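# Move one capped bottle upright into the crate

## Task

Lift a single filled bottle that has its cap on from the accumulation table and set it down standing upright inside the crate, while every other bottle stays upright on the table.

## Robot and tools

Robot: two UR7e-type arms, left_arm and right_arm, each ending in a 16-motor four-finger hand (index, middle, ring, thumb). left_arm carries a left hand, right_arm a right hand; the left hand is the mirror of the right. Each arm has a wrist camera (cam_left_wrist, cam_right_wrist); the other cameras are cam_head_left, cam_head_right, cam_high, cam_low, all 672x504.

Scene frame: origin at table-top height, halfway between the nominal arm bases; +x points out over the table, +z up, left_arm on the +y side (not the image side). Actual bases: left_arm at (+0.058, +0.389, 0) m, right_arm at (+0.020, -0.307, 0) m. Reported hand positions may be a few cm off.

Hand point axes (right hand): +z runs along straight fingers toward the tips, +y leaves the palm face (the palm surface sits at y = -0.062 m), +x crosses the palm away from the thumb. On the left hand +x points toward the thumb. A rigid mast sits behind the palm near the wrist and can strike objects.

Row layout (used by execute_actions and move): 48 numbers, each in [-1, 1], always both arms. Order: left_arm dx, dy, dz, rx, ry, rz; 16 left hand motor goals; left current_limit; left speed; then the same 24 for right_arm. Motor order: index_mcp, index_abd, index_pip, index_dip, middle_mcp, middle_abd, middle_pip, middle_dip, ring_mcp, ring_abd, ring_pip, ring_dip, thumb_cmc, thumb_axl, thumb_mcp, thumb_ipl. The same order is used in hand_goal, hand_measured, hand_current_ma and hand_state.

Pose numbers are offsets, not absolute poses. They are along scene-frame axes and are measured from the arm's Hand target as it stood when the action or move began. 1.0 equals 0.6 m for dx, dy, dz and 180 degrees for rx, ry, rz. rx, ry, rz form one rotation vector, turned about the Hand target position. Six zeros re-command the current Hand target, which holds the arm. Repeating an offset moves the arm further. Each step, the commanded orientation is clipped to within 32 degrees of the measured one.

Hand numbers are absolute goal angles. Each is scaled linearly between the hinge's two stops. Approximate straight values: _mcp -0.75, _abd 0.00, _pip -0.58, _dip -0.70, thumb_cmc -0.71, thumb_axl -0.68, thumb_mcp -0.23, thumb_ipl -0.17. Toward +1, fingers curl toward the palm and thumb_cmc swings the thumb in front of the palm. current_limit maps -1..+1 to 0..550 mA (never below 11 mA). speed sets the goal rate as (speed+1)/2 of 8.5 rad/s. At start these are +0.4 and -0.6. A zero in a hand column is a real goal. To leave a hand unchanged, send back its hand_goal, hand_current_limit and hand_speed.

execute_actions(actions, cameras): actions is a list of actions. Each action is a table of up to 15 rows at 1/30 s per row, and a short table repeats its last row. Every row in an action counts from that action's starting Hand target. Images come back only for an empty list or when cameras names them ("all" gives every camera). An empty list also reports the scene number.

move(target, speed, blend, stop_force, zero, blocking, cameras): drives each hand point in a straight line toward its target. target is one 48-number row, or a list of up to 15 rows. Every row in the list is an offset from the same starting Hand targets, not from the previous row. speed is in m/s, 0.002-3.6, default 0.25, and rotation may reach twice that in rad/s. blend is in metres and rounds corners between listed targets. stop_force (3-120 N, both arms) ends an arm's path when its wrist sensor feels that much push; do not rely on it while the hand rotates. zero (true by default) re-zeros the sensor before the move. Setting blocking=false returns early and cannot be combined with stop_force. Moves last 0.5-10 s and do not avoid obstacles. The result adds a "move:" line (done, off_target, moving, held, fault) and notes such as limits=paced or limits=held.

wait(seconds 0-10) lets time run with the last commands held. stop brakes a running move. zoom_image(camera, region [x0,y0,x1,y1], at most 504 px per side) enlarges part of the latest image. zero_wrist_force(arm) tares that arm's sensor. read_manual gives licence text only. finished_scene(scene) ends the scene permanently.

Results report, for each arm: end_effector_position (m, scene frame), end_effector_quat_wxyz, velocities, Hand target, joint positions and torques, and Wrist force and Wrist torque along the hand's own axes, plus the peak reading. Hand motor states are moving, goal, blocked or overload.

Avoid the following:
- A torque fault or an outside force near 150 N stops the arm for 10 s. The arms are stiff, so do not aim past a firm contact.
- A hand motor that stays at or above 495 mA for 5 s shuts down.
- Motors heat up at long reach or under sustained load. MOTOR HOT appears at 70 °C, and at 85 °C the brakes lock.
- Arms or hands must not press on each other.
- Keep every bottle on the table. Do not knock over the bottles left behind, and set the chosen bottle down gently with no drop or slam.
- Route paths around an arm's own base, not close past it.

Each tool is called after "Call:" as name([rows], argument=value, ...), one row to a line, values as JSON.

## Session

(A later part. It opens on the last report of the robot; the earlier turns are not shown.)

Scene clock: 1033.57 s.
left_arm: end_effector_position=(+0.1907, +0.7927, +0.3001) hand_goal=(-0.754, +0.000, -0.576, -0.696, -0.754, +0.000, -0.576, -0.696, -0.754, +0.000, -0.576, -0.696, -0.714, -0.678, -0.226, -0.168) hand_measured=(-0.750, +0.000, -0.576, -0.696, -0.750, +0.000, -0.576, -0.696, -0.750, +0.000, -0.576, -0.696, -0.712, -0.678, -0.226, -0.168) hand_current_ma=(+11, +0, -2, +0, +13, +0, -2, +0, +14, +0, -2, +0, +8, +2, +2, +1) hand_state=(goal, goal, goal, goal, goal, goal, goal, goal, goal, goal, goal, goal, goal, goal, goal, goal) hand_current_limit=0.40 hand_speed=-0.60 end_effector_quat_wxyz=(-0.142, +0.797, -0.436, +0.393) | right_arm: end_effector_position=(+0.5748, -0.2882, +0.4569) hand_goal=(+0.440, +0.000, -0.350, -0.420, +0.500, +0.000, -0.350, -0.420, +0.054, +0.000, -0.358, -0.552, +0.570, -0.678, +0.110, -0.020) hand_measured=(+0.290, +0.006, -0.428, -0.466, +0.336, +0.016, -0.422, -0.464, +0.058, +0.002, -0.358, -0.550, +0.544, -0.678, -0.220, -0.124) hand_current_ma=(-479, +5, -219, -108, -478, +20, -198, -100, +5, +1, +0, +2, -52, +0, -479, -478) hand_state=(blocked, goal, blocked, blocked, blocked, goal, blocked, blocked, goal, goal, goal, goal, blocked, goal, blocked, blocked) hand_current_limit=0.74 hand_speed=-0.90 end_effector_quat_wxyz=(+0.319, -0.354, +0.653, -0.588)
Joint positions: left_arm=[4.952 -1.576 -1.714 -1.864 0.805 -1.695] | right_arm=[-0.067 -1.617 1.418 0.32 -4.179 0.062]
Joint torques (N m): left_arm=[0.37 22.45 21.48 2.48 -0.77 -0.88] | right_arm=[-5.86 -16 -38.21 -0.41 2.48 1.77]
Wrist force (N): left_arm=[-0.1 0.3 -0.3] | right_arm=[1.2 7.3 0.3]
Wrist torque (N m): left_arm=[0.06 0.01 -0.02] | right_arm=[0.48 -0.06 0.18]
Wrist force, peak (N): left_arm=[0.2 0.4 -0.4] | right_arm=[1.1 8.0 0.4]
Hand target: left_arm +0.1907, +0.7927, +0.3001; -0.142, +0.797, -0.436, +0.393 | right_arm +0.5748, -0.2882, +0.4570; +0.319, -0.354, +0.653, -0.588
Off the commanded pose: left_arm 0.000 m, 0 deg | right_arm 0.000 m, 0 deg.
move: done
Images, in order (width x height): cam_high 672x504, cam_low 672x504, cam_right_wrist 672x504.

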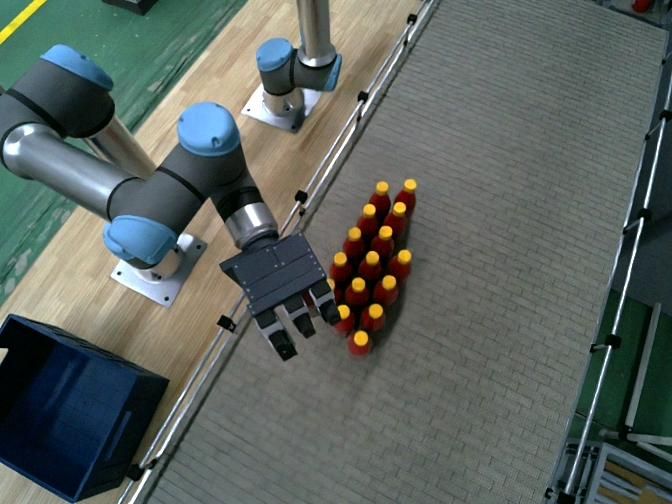

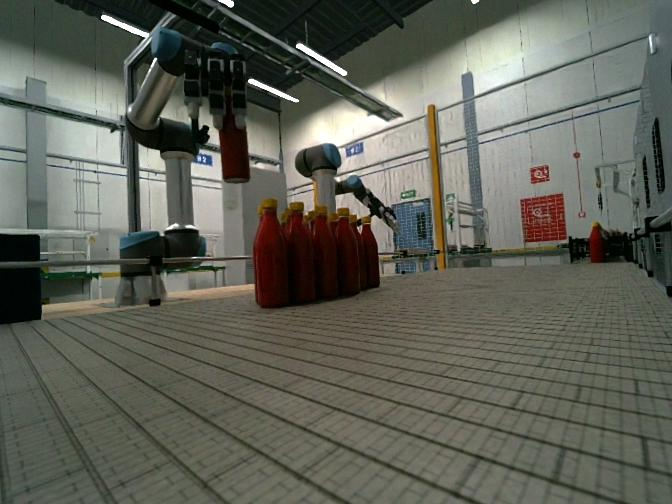

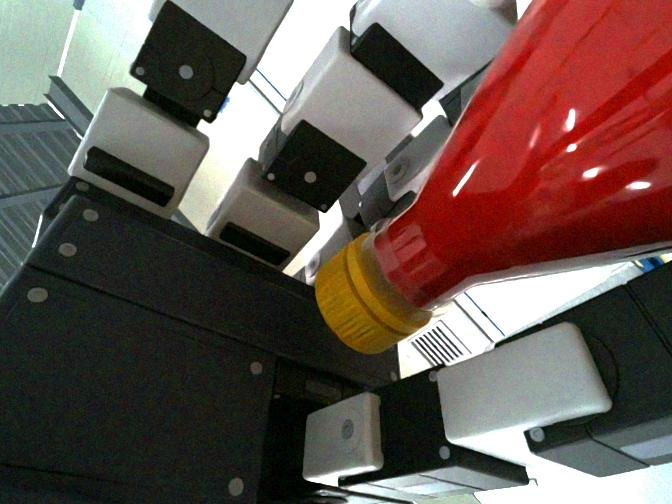

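Call:
move([
  [0,0,0,0,0,0,-0.754,0,-0.576,-0.696,-0.754,0,-0.576,-0.696,-0.754,0,-0.576,-0.696,-0.714,-0.678,-0.226,-0.168,0.4,-0.6,-0.1195,-0.4745,0,0,0,-0.1711,0.44,0,-0.35,-0.42,0.50,0,-0.35,-0.42,0.055,0,-0.358,-0.551,0.571,-0.677,0.11,-0.02,0.74,-0.9],
  [0,0,0,0,0,0,-0.754,0,-0.576,-0.696,-0.754,0,-0.576,-0.696,-0.754,0,-0.576,-0.696,-0.714,-0.678,-0.226,-0.168,0.4,-0.6,-0.465,-0.8215,0,0,0,-0.3433,0.44,0,-0.35,-0.42,0.50,0,-0.35,-0.42,0.055,0,-0.358,-0.551,0.571,-0.677,0.11,-0.02,0.74,-0.9],
], speed=0.15, blend=[0.08,0], cameras=["cam_high","cam_right_wrist"])

Call:
move(target=[0,0,0,0,0,0,-0.754,0,-0.576,-0.696,-0.754,0,-0.576,-0.696,-0.754,0,-0.576,-0.696,-0.714,-0.678,-0.226,-0.168,0.4,-0.6,-0.467,-0.1177,0,0,0,-0.1706,0.44,0,-0.35,-0.42,0.50,0,-0.35,-0.42,0.055,0,-0.358,-0.551,0.571,-0.677,0.11,-0.02,0.74,-0.9], speed=0.15, cameras=["all"])

Call:
zoom_image(camera="cam_high", region=[0, 200, 240, 504])

Call:
zoom_image(camera="cam_head_left", region=[472, 250, 672, 504])

Scene clock: 1052.57 s.
left_arm: end_effector_position=(+0.1907, +0.7927, +0.3001) hand_goal=(-0.754, +0.000, -0.576, -0.696, -0.754, +0.000, -0.576, -0.696, -0.754, +0.000, -0.576, -0.696, -0.714, -0.678, -0.226, -0.168) hand_measured=(-0.750, +0.000, -0.576, -0.696, -0.750, +0.000, -0.576, -0.696, -0.750, +0.000, -0.576, -0.696, -0.712, -0.678, -0.226, -0.168) hand_current_ma=(+11, +0, -2, +0, +13, +0, -2, +0, +14, +0, -2, +0, +8, +2, +2, +1) hand_state=(goal, goal, goal, goal, goal, goal, goal, goal, goal, goal, goal, goal, goal, goal, goal, goal) hand_current_limit=0.40 hand_speed=-0.60 end_effector_quat_wxyz=(-0.142, +0.797, -0.436, +0.393) | right_arm: end_effector_position=(+0.2959, -0.7809, +0.4570) hand_goal=(+0.440, +0.000, -0.350, -0.420, +0.500, +0.000, -0.350, -0.420, +0.054, +0.000, -0.358, -0.552, +0.570, -0.678, +0.110, -0.020) hand_measured=(+0.290, +0.006, -0.428, -0.466, +0.342, +0.018, -0.422, -0.464, +0.058, +0.002, -0.358, -0.550, +0.538, -0.678, -0.220, -0.124) hand_current_ma=(-478, +4, -219, -108, -478, +24, -198, -100, +5, +1, +0, +2, -67, +0, -478, -478) hand_state=(blocked, goal, blocked, blocked, blocked, goal, blocked, blocked, goal, goal, goal, goal, blocked, goal, blocked, blocked) hand_current_limit=0.74 hand_speed=-0.90 end_effector_quat_wxyz=(-0.028, +0.031, +0.743, -0.669)
Joint positions: left_arm=[4.952 -1.576 -1.714 -1.864 0.805 -1.695] | right_arm=[-1.146 -1.632 1.432 0.321 -4.18 0.062]
Joint torques (N m): left_arm=[-0.04 22.58 19.95 2.63 -0.34 -0.72] | right_arm=[-7.45 -14.97 -39.41 -3.13 2.27 1.83]
Wrist force (N): left_arm=[-0.1 0.0 0.0] | right_arm=[1.2 7.1 0.8]
Wrist torque (N m): left_arm=[-0.01 0.02 -0.02] | right_arm=[0.38 -0.07 0.23]
Wrist force, peak (N): left_arm=[0.5 0.3 -0.3] | right_arm=[1.5 7.7 0.6]
Hand target: left_arm +0.1907, +0.7927, +0.3001; -0.142, +0.797, -0.436, +0.393 | right_arm +0.2958, -0.7811, +0.4570; -0.028, +0.031, +0.743, -0.669
Off the commanded pose: left_arm 0.000 m, 0 deg | right_arm 0.000 m, 0 deg.
move: done
Images, in order (width x height): cam_high 672x504, cam_right_wrist 672x504.

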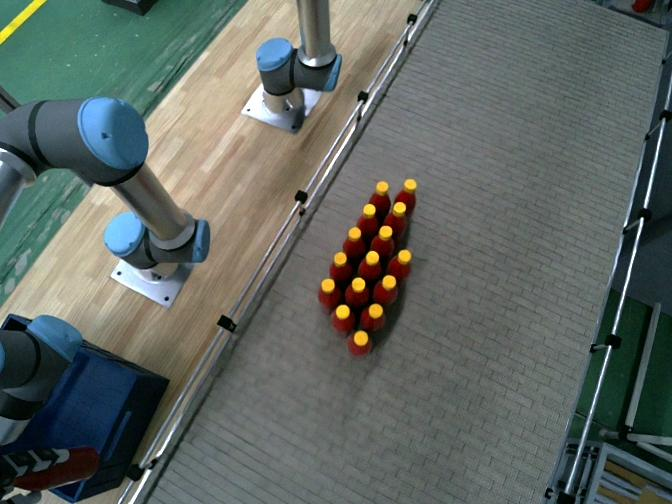

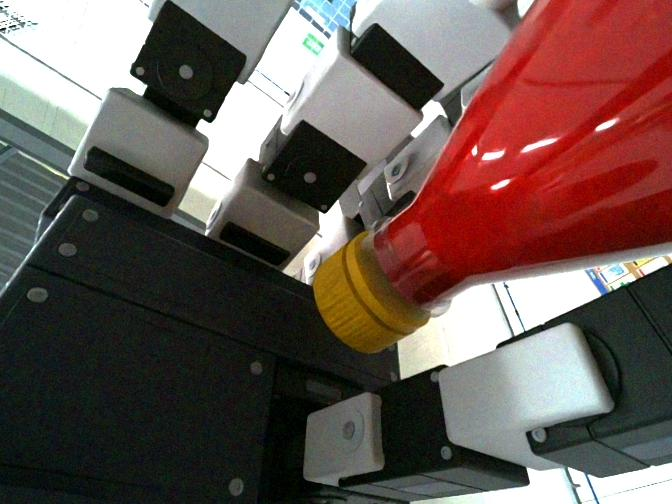

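Scene clock: 1055.10 s.
left_arm: end_effector_position=(+0.1907, +0.7927, +0.3001) hand_goal=(-0.754, +0.000, -0.576, -0.696, -0.754, +0.000, -0.576, -0.696, -0.754, +0.000, -0.576, -0.696, -0.714, -0.678, -0.226, -0.168) hand_measured=(-0.750, +0.000, -0.576, -0.696, -0.750, +0.000, -0.576, -0.696, -0.750, +0.000, -0.576, -0.696, -0.712, -0.678, -0.226, -0.168) hand_current_ma=(+11, +0, -2, +0, +13, +0, -2, +0, +14, +0, -2, +0, +8, +2, +2, +1) hand_state=(goal, goal, goal, goal, goal, goal, goal, goal, goal, goal, goal, goal, goal, goal, goal, goal) hand_current_limit=0.40 hand_speed=-0.60 end_effector_quat_wxyz=(-0.142, +0.797, -0.436, +0.393) | right_arm: end_effector_position=(+0.0158, -0.8516, +0.4570) hand_goal=(+0.440, +0.000, -0.350, -0.420, +0.500, +0.000, -0.350, -0.420, +0.054, +0.000, -0.358, -0.552, +0.570, -0.678, +0.110, -0.020) hand_measured=(+0.290, +0.006, -0.428, -0.466, +0.342, +0.018, -0.422, -0.464, +0.058, +0.002, -0.358, -0.550, +0.536, -0.678, -0.220, -0.124) hand_current_ma=(-478, +5, -219, -108, -478, +24, -198, -100, +5, +1, +0, +2, -71, +0, -478, -478) hand_state=(blocked, goal, blocked, blocked, blocked, goal, blocked, blocked, goal, goal, goal, goal, blocked, goal, blocked, blocked) hand_current_limit=0.74 hand_speed=-0.90 end_effector_quat_wxyz=(-0.204, +0.227, +0.708, -0.637) end_effector_velocity=(-0.003, +0.000, -0.001) end_effector_angular_velocity=(+0.001, +0.000, -0.005)
Joint positions: left_arm=[4.952 -1.576 -1.714 -1.864 0.805 -1.695] | right_arm=[-1.682 -1.64 1.44 0.322 -4.179 0.062]
Joint velocities: left_arm=[within noise] | right_arm=[-0.005 0.001 0 0 0 0]
Joint torques (N m): left_arm=[0.81 22.15 20.98 2.33 -0.67 -0.93] | right_arm=[-6.96 -14.02 -40.31 -3.47 1.8 1.73]
Wrist force (N): left_arm=[-0.1 0.0 0.0] | right_arm=[1.4 7.3 0.6]
Wrist torque (N m): left_arm=[0.01 0.01 -0.02] | right_arm=[0.43 -0.08 0.27]
Wrist force, peak (N): left_arm=[0.2 0.4 0.2] | right_arm=[1.5 7.5 0.3]
Hand target: left_arm +0.1907, +0.7927, +0.3001; -0.142, +0.797, -0.436, +0.393 | right_arm +0.0156, -0.8517, +0.4570; -0.204, +0.227, +0.708, -0.637
Off the commanded pose: left_arm 0.000 m, 0 deg | right_arm 0.000 m, 0 deg.
move: done

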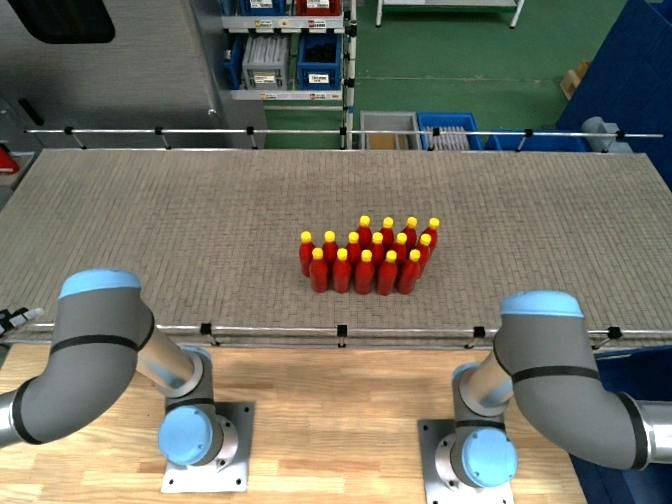

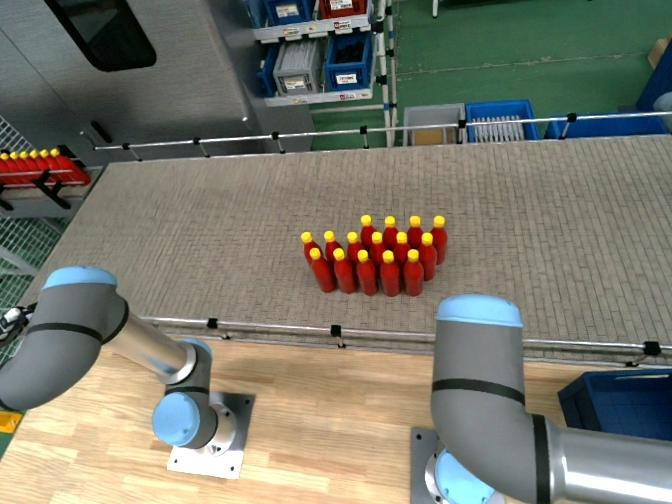

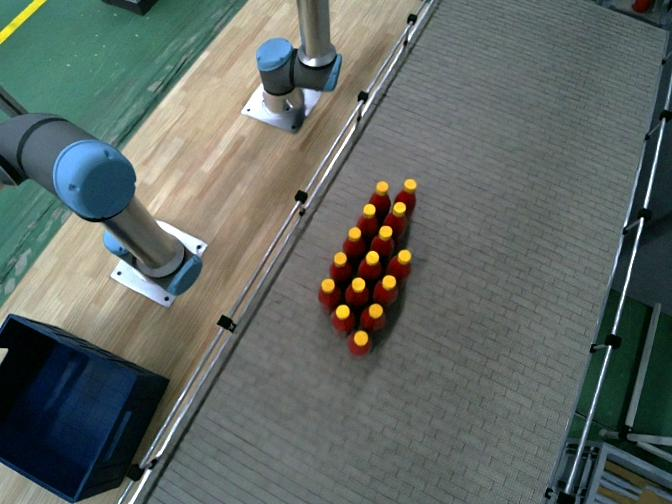

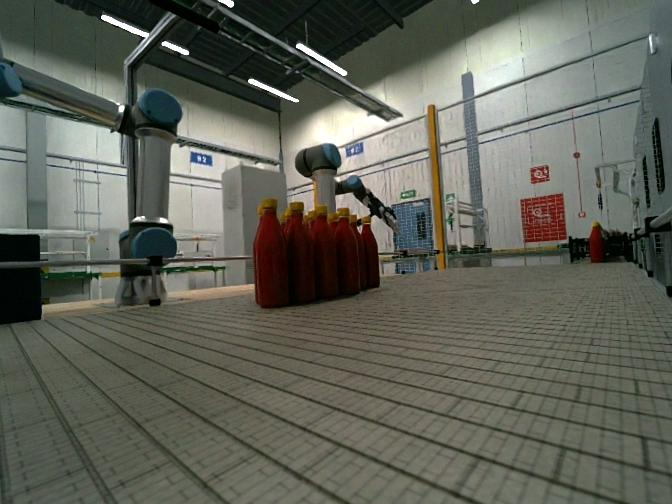

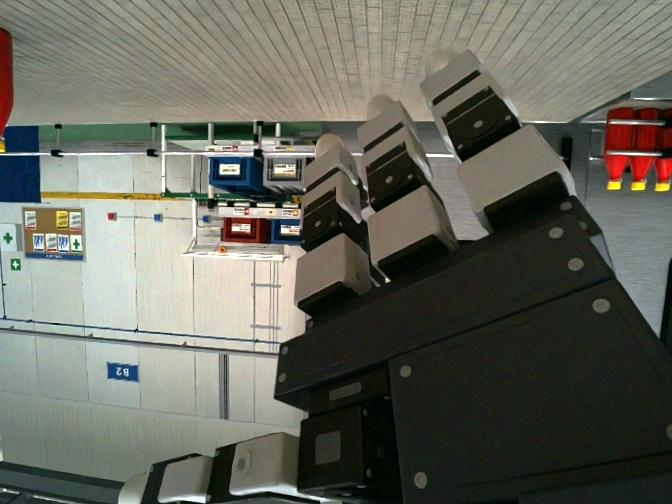

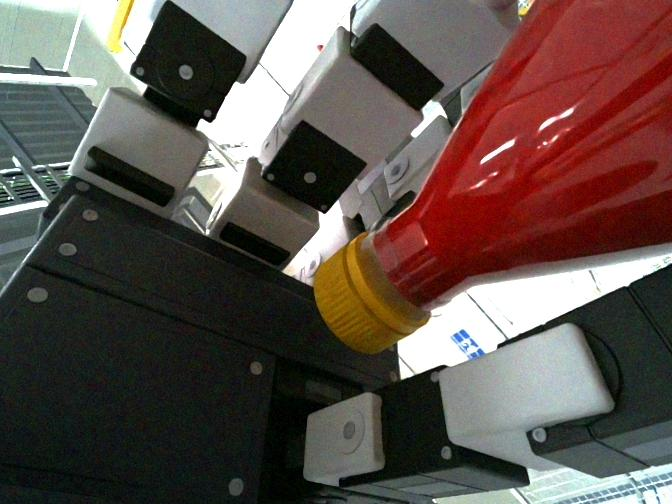

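Scaled by 1.658 from the camera's 672x504 image, which has a finer 960x720 frame.

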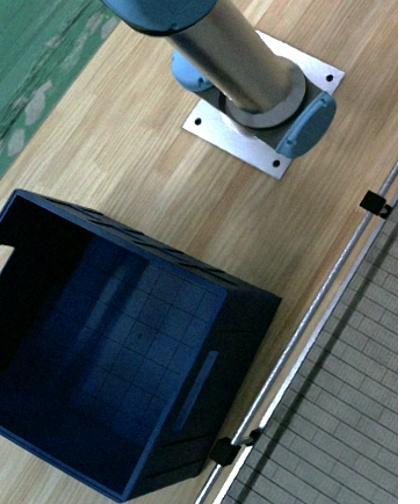

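Scaled by 1.984 from the camera's 672x504 image, which has a finer 960x720 frame.

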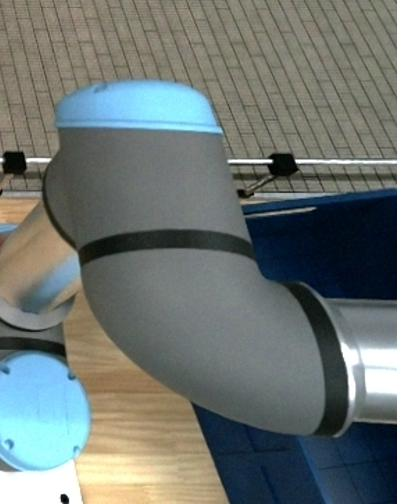

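Call:
move(target=[0,0,0,0,0,0,-0.754,0,-0.576,-0.696,-0.754,0,-0.576,-0.696,-0.754,0,-0.576,-0.696,-0.714,-0.678,-0.226,-0.168,0.4,-0.6,-0.0635,0.1013,0,0,0,-0.1761,0.44,0,-0.35,-0.42,0.50,0,-0.35,-0.42,0.616,0,0.007,-0.261,0.571,-0.677,0.11,-0.02,0.74,-0.9], speed=0.15, cameras=["all"])

Call:
zoom_image(camera="cam_high", region=[0, 250, 240, 504])

Scene clock: 1157.67 s.
left_arm: end_effector_position=(+0.1907, +0.7927, +0.3001) hand_goal=(-0.754, +0.000, -0.576, -0.696, -0.754, +0.000, -0.576, -0.696, -0.754, +0.000, -0.576, -0.696, -0.714, -0.678, -0.226, -0.168) hand_measured=(-0.750, +0.000, -0.576, -0.696, -0.750, +0.000, -0.576, -0.696, -0.750, +0.000, -0.576, -0.696, -0.712, -0.678, -0.226, -0.168) hand_current_ma=(+11, +0, -2, +0, +13, +0, -2, +0, +14, +0, -2, +0, +8, +2, +2, +1) hand_state=(goal, goal, goal, goal, goal, goal, goal, goal, goal, goal, goal, goal, goal, goal, goal, goal) hand_current_limit=0.40 hand_speed=-0.60 end_effector_quat_wxyz=(-0.142, +0.797, -0.436, +0.393) | right_arm: end_effector_position=(-0.0225, -0.7909, +0.4570) hand_goal=(+0.440, +0.000, -0.350, -0.420, +0.500, +0.000, -0.350, -0.420, +0.616, +0.000, +0.006, -0.262, +0.570, -0.678, +0.110, -0.020) hand_measured=(+0.290, +0.006, -0.428, -0.466, +0.342, +0.018, -0.422, -0.464, +0.606, +0.002, +0.000, -0.266, +0.536, -0.678, -0.220, -0.124) hand_current_ma=(-479, +5, -219, -108, -478, +24, -198, -100, -13, +1, -6, -3, -71, +0, -478, -478) hand_state=(blocked, goal, blocked, blocked, blocked, goal, blocked, blocked, goal, goal, goal, goal, blocked, goal, blocked, blocked) hand_current_limit=0.74 hand_speed=-0.90 end_effector_quat_wxyz=(-0.370, +0.411, +0.619, -0.557)
Joint positions: left_arm=[4.952 -1.576 -1.714 -1.864 0.805 -1.695] | right_arm=[-1.553 -1.504 1.313 0.486 -3.509 0.277]
Joint torques (N m): left_arm=[-0.19 22.33 20.81 2.43 -0.49 -0.91] | right_arm=[7.18 -19.12 -36.53 1.24 3.1 1.98]
Wrist force (N): left_arm=[0.2 0.0 0.2] | right_arm=[0.9 6.9 0.5]
Wrist torque (N m): left_arm=[0.00 -0.02 0.01] | right_arm=[0.45 -0.04 0.11]
Wrist force, peak (N): left_arm=[-0.3 0.5 0.0] | right_arm=[1.5 7.6 0.5]
Hand target: left_arm +0.1907, +0.7927, +0.3001; -0.142, +0.797, -0.436, +0.393 | right_arm -0.0225, -0.7909, +0.4570; -0.370, +0.411, +0.619, -0.557
Off the commanded pose: left_arm 0.000 m, 0 deg | right_arm 0.000 m, 0 deg.
move: done

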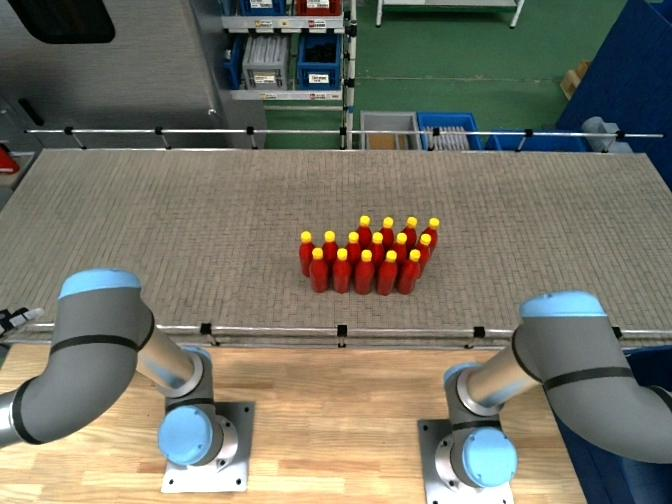

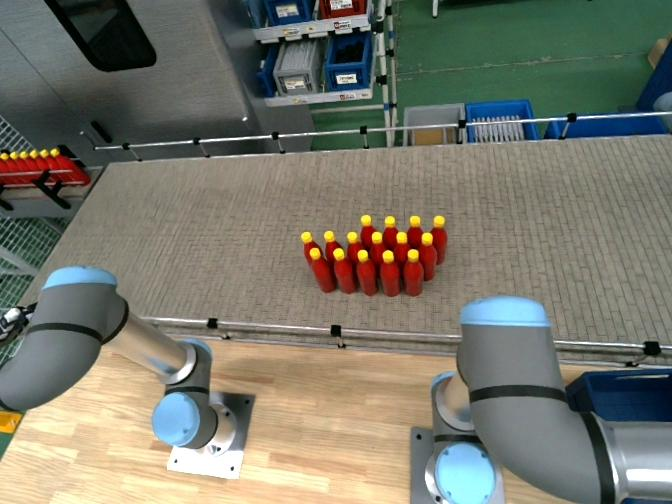

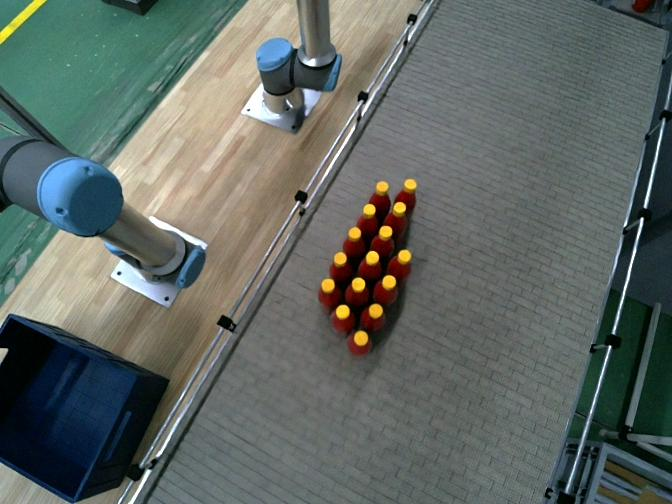

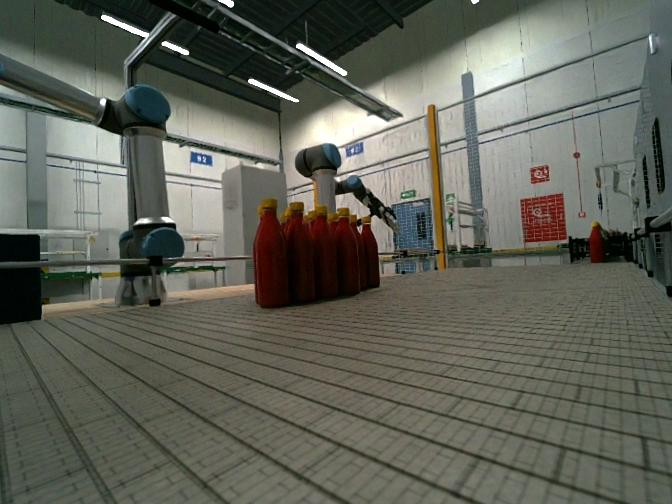

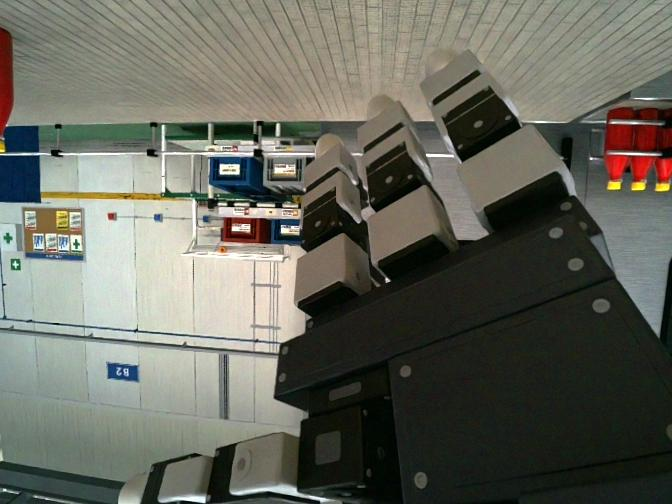

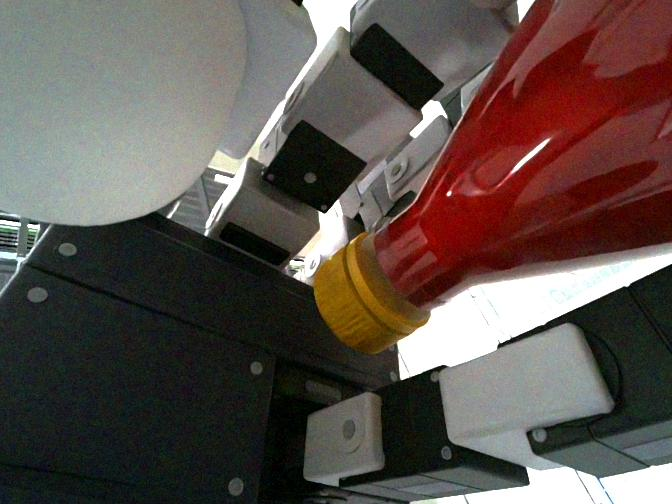

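Scaled by 1.984 from the camera's 672x504 image, which has a finer 960x720 frame.

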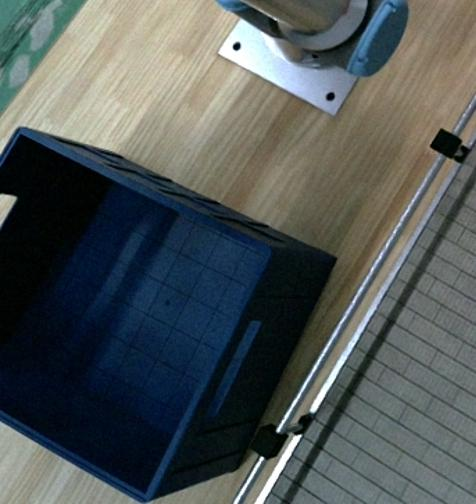

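Call:
move(target=[0,0,0,0,0,0,-0.754,0,-0.576,-0.696,-0.754,0,-0.576,-0.696,-0.754,0,-0.576,-0.696,-0.714,-0.678,-0.226,-0.168,0.4,-0.6,0,0,-0.2617,0,0,0,0.44,0,-0.35,-0.42,0.50,0,-0.35,-0.42,0.616,0,0.007,-0.261,0.571,-0.677,0.11,-0.02,0.74,-0.9], speed=0.1, stop_force=8, cameras=["all"])

Call:
zoom_image(camera="cam_high", region=[0, 250, 240, 504])

Scene clock: 1175.60 s.
left_arm: end_effector_position=(+0.1907, +0.7927, +0.3001) hand_goal=(-0.754, +0.000, -0.576, -0.696, -0.754, +0.000, -0.576, -0.696, -0.754, +0.000, -0.576, -0.696, -0.714, -0.678, -0.226, -0.168) hand_measured=(-0.750, +0.000, -0.576, -0.696, -0.750, +0.000, -0.576, -0.696, -0.750, +0.000, -0.576, -0.696, -0.712, -0.678, -0.226, -0.168) hand_current_ma=(+11, +0, -2, +0, +13, +0, -2, +0, +14, +0, -2, +0, +8, +2, +2, +1) hand_state=(goal, goal, goal, goal, goal, goal, goal, goal, goal, goal, goal, goal, goal, goal, goal, goal) hand_current_limit=0.40 hand_speed=-0.60 end_effector_quat_wxyz=(-0.142, +0.797, -0.436, +0.393) | right_arm: end_effector_position=(-0.0225, -0.7909, +0.2999) hand_goal=(+0.440, +0.000, -0.350, -0.420, +0.500, +0.000, -0.350, -0.420, +0.616, +0.000, +0.006, -0.262, +0.570, -0.678, +0.110, -0.020) hand_measured=(+0.290, +0.006, -0.428, -0.466, +0.342, +0.018, -0.422, -0.464, +0.606, +0.002, +0.000, -0.266, +0.536, -0.678, -0.220, -0.124) hand_current_ma=(-478, +5, -219, -108, -478, +24, -198, -100, -13, +1, -6, -3, -71, +0, -478, -478) hand_state=(blocked, goal, blocked, blocked, blocked, goal, blocked, blocked, goal, goal, goal, goal, blocked, goal, blocked, blocked) hand_current_limit=0.74 hand_speed=-0.90 end_effector_quat_wxyz=(-0.370, +0.411, +0.619, -0.557)
Joint positions: left_arm=[4.952 -1.576 -1.714 -1.864 0.805 -1.695] | right_arm=[-1.553 -1.5 1.712 0.084 -3.508 0.277]
Joint torques (N m): left_arm=[0.18 23.14 21.91 2.78 -0.33 -0.94] | right_arm=[7.63 -29.4 -14.03 -1.65 -1.26 -1.27]
Wrist force (N): left_arm=[-0.1 0.1 -0.2] | right_arm=[0.8 7.1 -0.2]
Wrist torque (N m): left_arm=[0.04 0.00 -0.02] | right_arm=[0.58 -0.02 0.31]
Wrist force, peak (N): left_arm=[0.3 0.4 0.1] | right_arm=[1.0 7.6 0.1]
Hand target: left_arm +0.1907, +0.7927, +0.3001; -0.142, +0.797, -0.436, +0.393 | right_arm -0.0225, -0.7909, +0.2999; -0.370, +0.411, +0.619, -0.557
Off the commanded pose: left_arm 0.000 m, 0 deg | right_arm 0.000 m, 0 deg.
move: done

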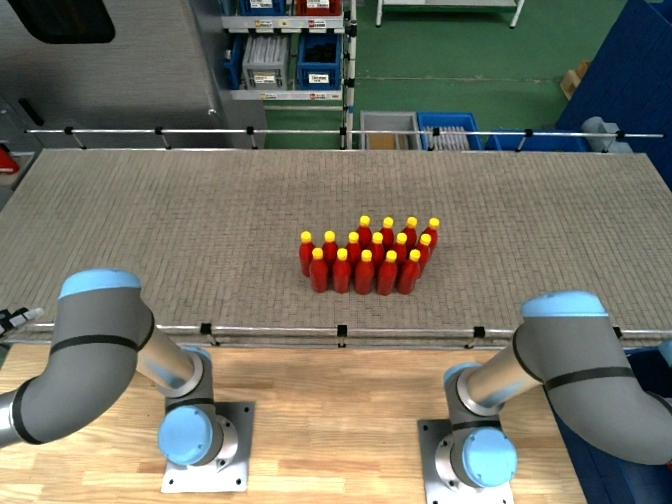

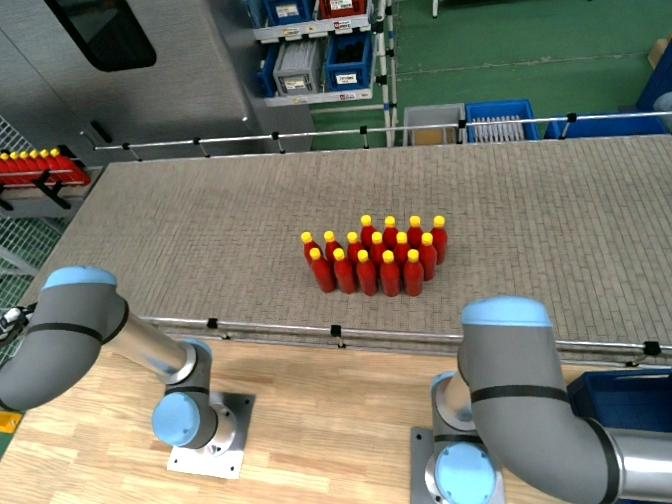

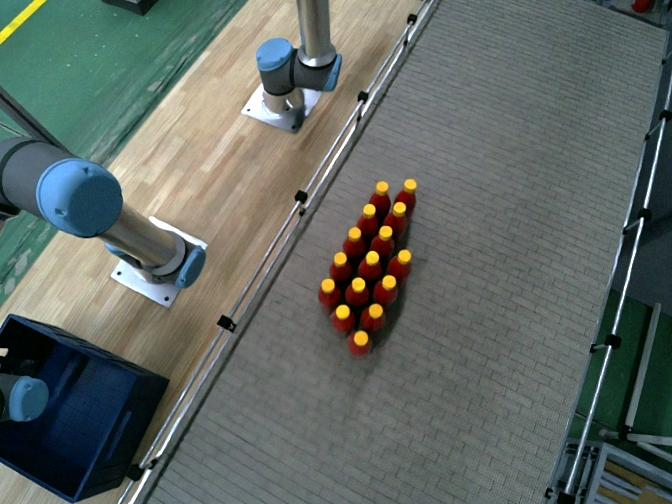

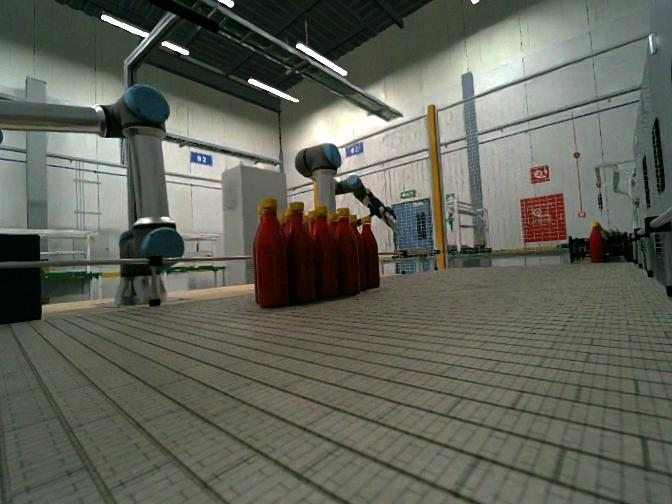

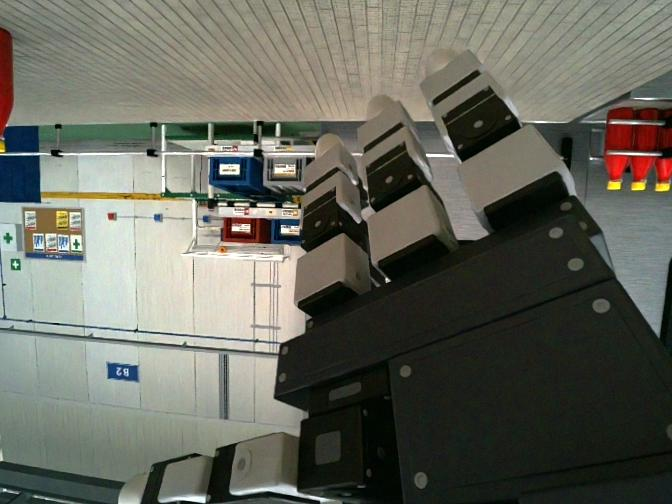

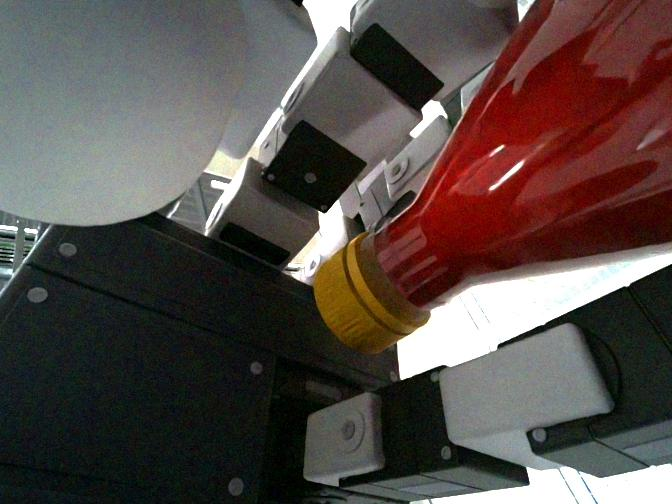

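Scaled by 1.984 from the camera's 672x504 image, which has a finer 960x720 frame.

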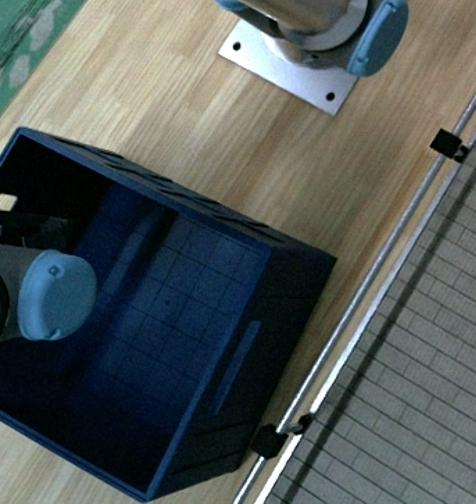

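Call:
move(target=[0,0,0,0,0,0,-0.754,0,-0.576,-0.696,-0.754,0,-0.576,-0.696,-0.754,0,-0.576,-0.696,-0.714,-0.678,-0.226,-0.168,0.4,-0.6,0,0,-0.2333,0,0,0,0.44,0,-0.35,-0.42,0.50,0,-0.35,-0.42,0.616,0,0.007,-0.261,0.571,-0.677,0.11,-0.02,0.74,-0.9], speed=0.03, stop_force=5, cameras=["all"])

Call:
zoom_image(camera="cam_high", region=[0, 250, 240, 504])

Scene clock: 1197.57 s.
left_arm: end_effector_position=(+0.1907, +0.7927, +0.3001) hand_goal=(-0.754, +0.000, -0.576, -0.696, -0.754, +0.000, -0.576, -0.696, -0.754, +0.000, -0.576, -0.696, -0.714, -0.678, -0.226, -0.168) hand_measured=(-0.750, +0.000, -0.576, -0.696, -0.750, +0.000, -0.576, -0.696, -0.750, +0.000, -0.576, -0.696, -0.712, -0.678, -0.226, -0.168) hand_current_ma=(+11, +0, -2, +0, +13, +0, -2, +0, +14, +0, -2, +0, +8, +2, +2, +1) hand_state=(goal, goal, goal, goal, goal, goal, goal, goal, goal, goal, goal, goal, goal, goal, goal, goal) hand_current_limit=0.40 hand_speed=-0.60 end_effector_quat_wxyz=(-0.142, +0.797, -0.436, +0.393) | right_arm: end_effector_position=(-0.0225, -0.7909, +0.1731) hand_goal=(+0.440, +0.000, -0.350, -0.420, +0.500, +0.000, -0.350, -0.420, +0.616, +0.000, +0.006, -0.262, +0.570, -0.678, +0.110, -0.020) hand_measured=(+0.290, +0.004, -0.428, -0.462, +0.354, +0.020, -0.422, -0.458, +0.606, +0.002, +0.000, -0.266, +0.522, -0.678, -0.224, -0.120) hand_current_ma=(-478, +3, -219, -98, -478, +30, -197, -83, -12, +1, -6, -3, -120, +0, -479, -474) hand_state=(blocked, goal, blocked, blocked, blocked, blocked, blocked, blocked, goal, goal, goal, goal, blocked, goal, blocked, blocked) hand_current_limit=0.74 hand_speed=-0.90 end_effector_quat_wxyz=(-0.370, +0.412, +0.619, -0.557)
Joint positions: left_arm=[4.952 -1.576 -1.714 -1.864 0.805 -1.695] | right_arm=[-1.553 -1.386 1.93 -0.248 -3.508 0.278]
Joint torques (N m): left_arm=[-0.83 22.26 20.56 2.49 -0.39 -1] | right_arm=[-4.92 -42.07 -34.07 1.23 -0.19 0.69]
Wrist force (N): left_arm=[0.0 0.3 -0.1] | right_arm=[0.8 6.8 0.1]
Wrist torque (N m): left_arm=[0.05 -0.01 -0.02] | right_arm=[0.51 -0.01 0.13]
Wrist force, peak (N): left_arm=[0.3 0.5 -0.1] | right_arm=[-1.7 -7.4 -2.4]
Hand target: left_arm +0.1907, +0.7927, +0.3001; -0.142, +0.797, -0.436, +0.393 | right_arm -0.0225, -0.7909, +0.1731; -0.370, +0.412, +0.619, -0.557 (not the last commanded pose)
Off the commanded pose: left_arm 0.000 m, 0 deg | right_arm 0.013 m, 0 deg.
move: contact (right_arm)

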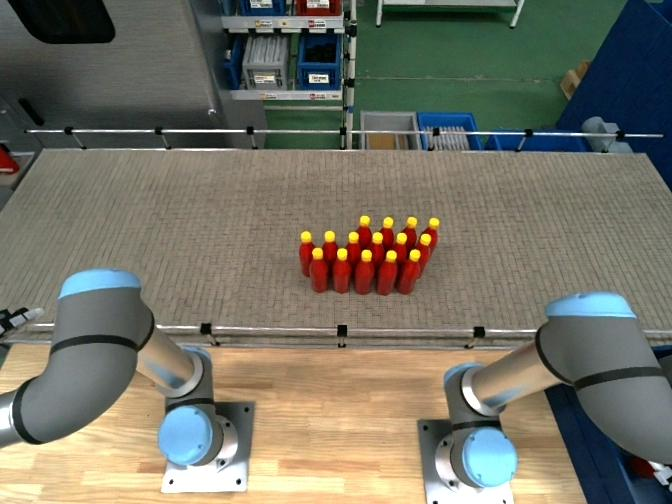

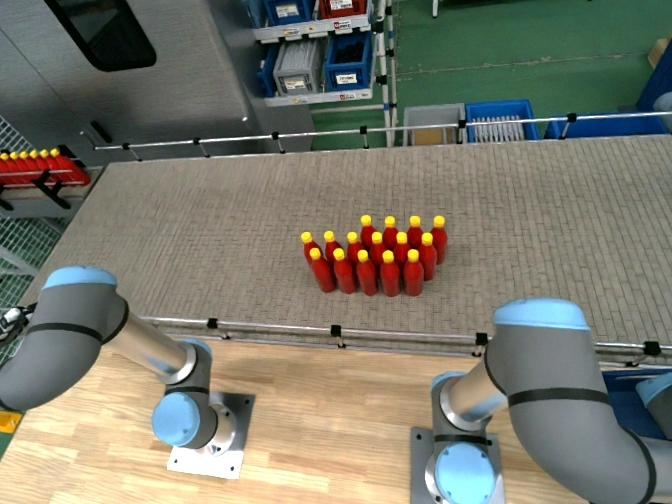

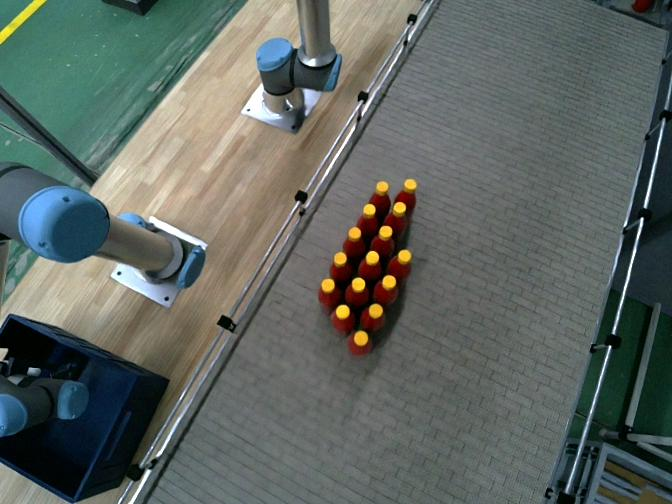

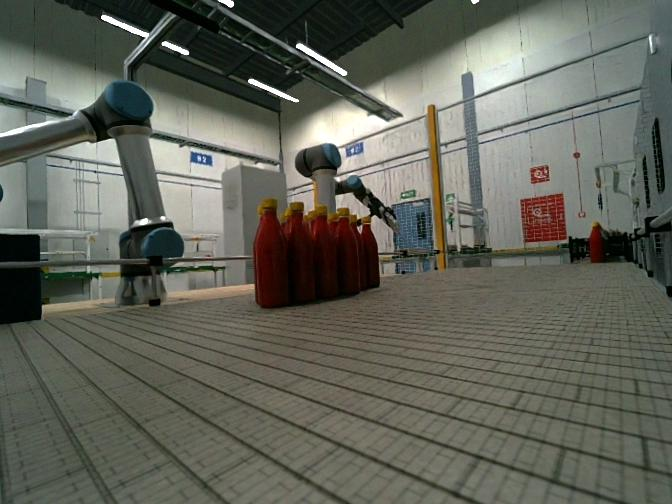

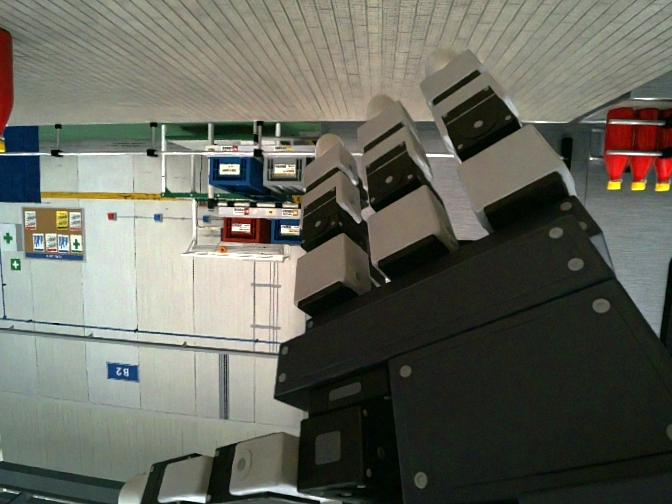

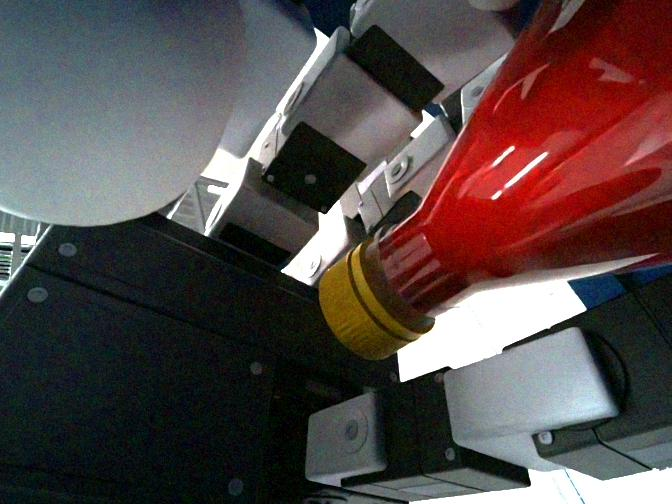

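Scaled by 1.984 from the camera's 672x504 image, which has a finer 960x720 frame.

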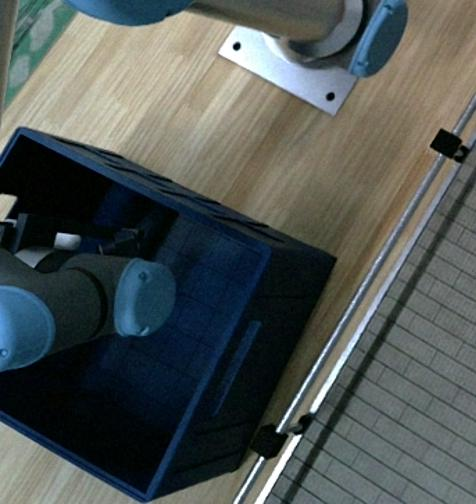

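Call:
move(target=[0,0,0,0,0,0,-0.754,0,-0.576,-0.696,-0.754,0,-0.576,-0.696,-0.754,0,-0.576,-0.696,-0.714,-0.678,-0.226,-0.168,0.4,-0.6,0,0,-0.0033,0,0,0,0.44,0,-0.35,-0.42,0.50,0,-0.35,-0.42,0.616,0,0.007,-0.261,0.571,-0.677,0.11,-0.02,0.74,-0.9], speed=0.01, cameras=[])

Scene clock: 1204.90 s.
left_arm: end_effector_position=(+0.1907, +0.7927, +0.3001) hand_goal=(-0.754, +0.000, -0.576, -0.696, -0.754, +0.000, -0.576, -0.696, -0.754, +0.000, -0.576, -0.696, -0.714, -0.678, -0.226, -0.168) hand_measured=(-0.750, +0.000, -0.576, -0.696, -0.750, +0.000, -0.576, -0.696, -0.750, +0.000, -0.576, -0.696, -0.712, -0.678, -0.226, -0.168) hand_current_ma=(+11, +0, -2, +0, +13, +0, -2, +0, +14, +0, -2, +0, +8, +2, +2, +1) hand_state=(goal, goal, goal, goal, goal, goal, goal, goal, goal, goal, goal, goal, goal, goal, goal, goal) hand_current_limit=0.40 hand_speed=-0.60 end_effector_quat_wxyz=(-0.142, +0.797, -0.436, +0.393) | right_arm: end_effector_position=(-0.0225, -0.7909, +0.1711) hand_goal=(+0.440, +0.000, -0.350, -0.420, +0.500, +0.000, -0.350, -0.420, +0.616, +0.000, +0.006, -0.262, +0.570, -0.678, +0.110, -0.020) hand_measured=(+0.290, -0.002, -0.428, -0.456, +0.366, +0.020, -0.422, -0.456, +0.606, +0.002, +0.000, -0.266, +0.512, -0.678, -0.226, -0.120) hand_current_ma=(-478, -2, -219, -76, -478, +28, -197, -78, -12, +1, -6, -3, -156, +0, -478, -474) hand_state=(blocked, goal, blocked, blocked, blocked, blocked, blocked, blocked, goal, goal, goal, goal, blocked, goal, blocked, blocked) hand_current_limit=0.74 hand_speed=-0.90 end_effector_quat_wxyz=(-0.370, +0.412, +0.619, -0.557)
Joint positions: left_arm=[4.952 -1.576 -1.714 -1.864 0.805 -1.695] | right_arm=[-1.553 -1.383 1.933 -0.253 -3.508 0.278]
Joint torques (N m): left_arm=[0.6 22.75 19.29 2.37 -0.48 -1] | right_arm=[-5.04 -14.7 -3.58 0.01 -0.05 0.18]
Wrist force (N): left_arm=[-0.1 0.1 -0.2] | right_arm=[-2.0 -7.8 -1.6]
Wrist torque (N m): left_arm=[0.04 0.01 -0.02] | right_arm=[-0.24 0.07 0.37]
Wrist force, peak (N): left_arm=[0.2 0.4 -0.3] | right_arm=[-2.0 -7.8 -1.6]
Hand target: left_arm +0.1907, +0.7927, +0.3001; -0.142, +0.797, -0.436, +0.393 | right_arm -0.0225, -0.7909, +0.1711; -0.370, +0.412, +0.619, -0.557
Off the commanded pose: left_arm 0.000 m, 0 deg | right_arm 0.000 m, 0 deg.
move: done
No camera images: "cameras" was empty.


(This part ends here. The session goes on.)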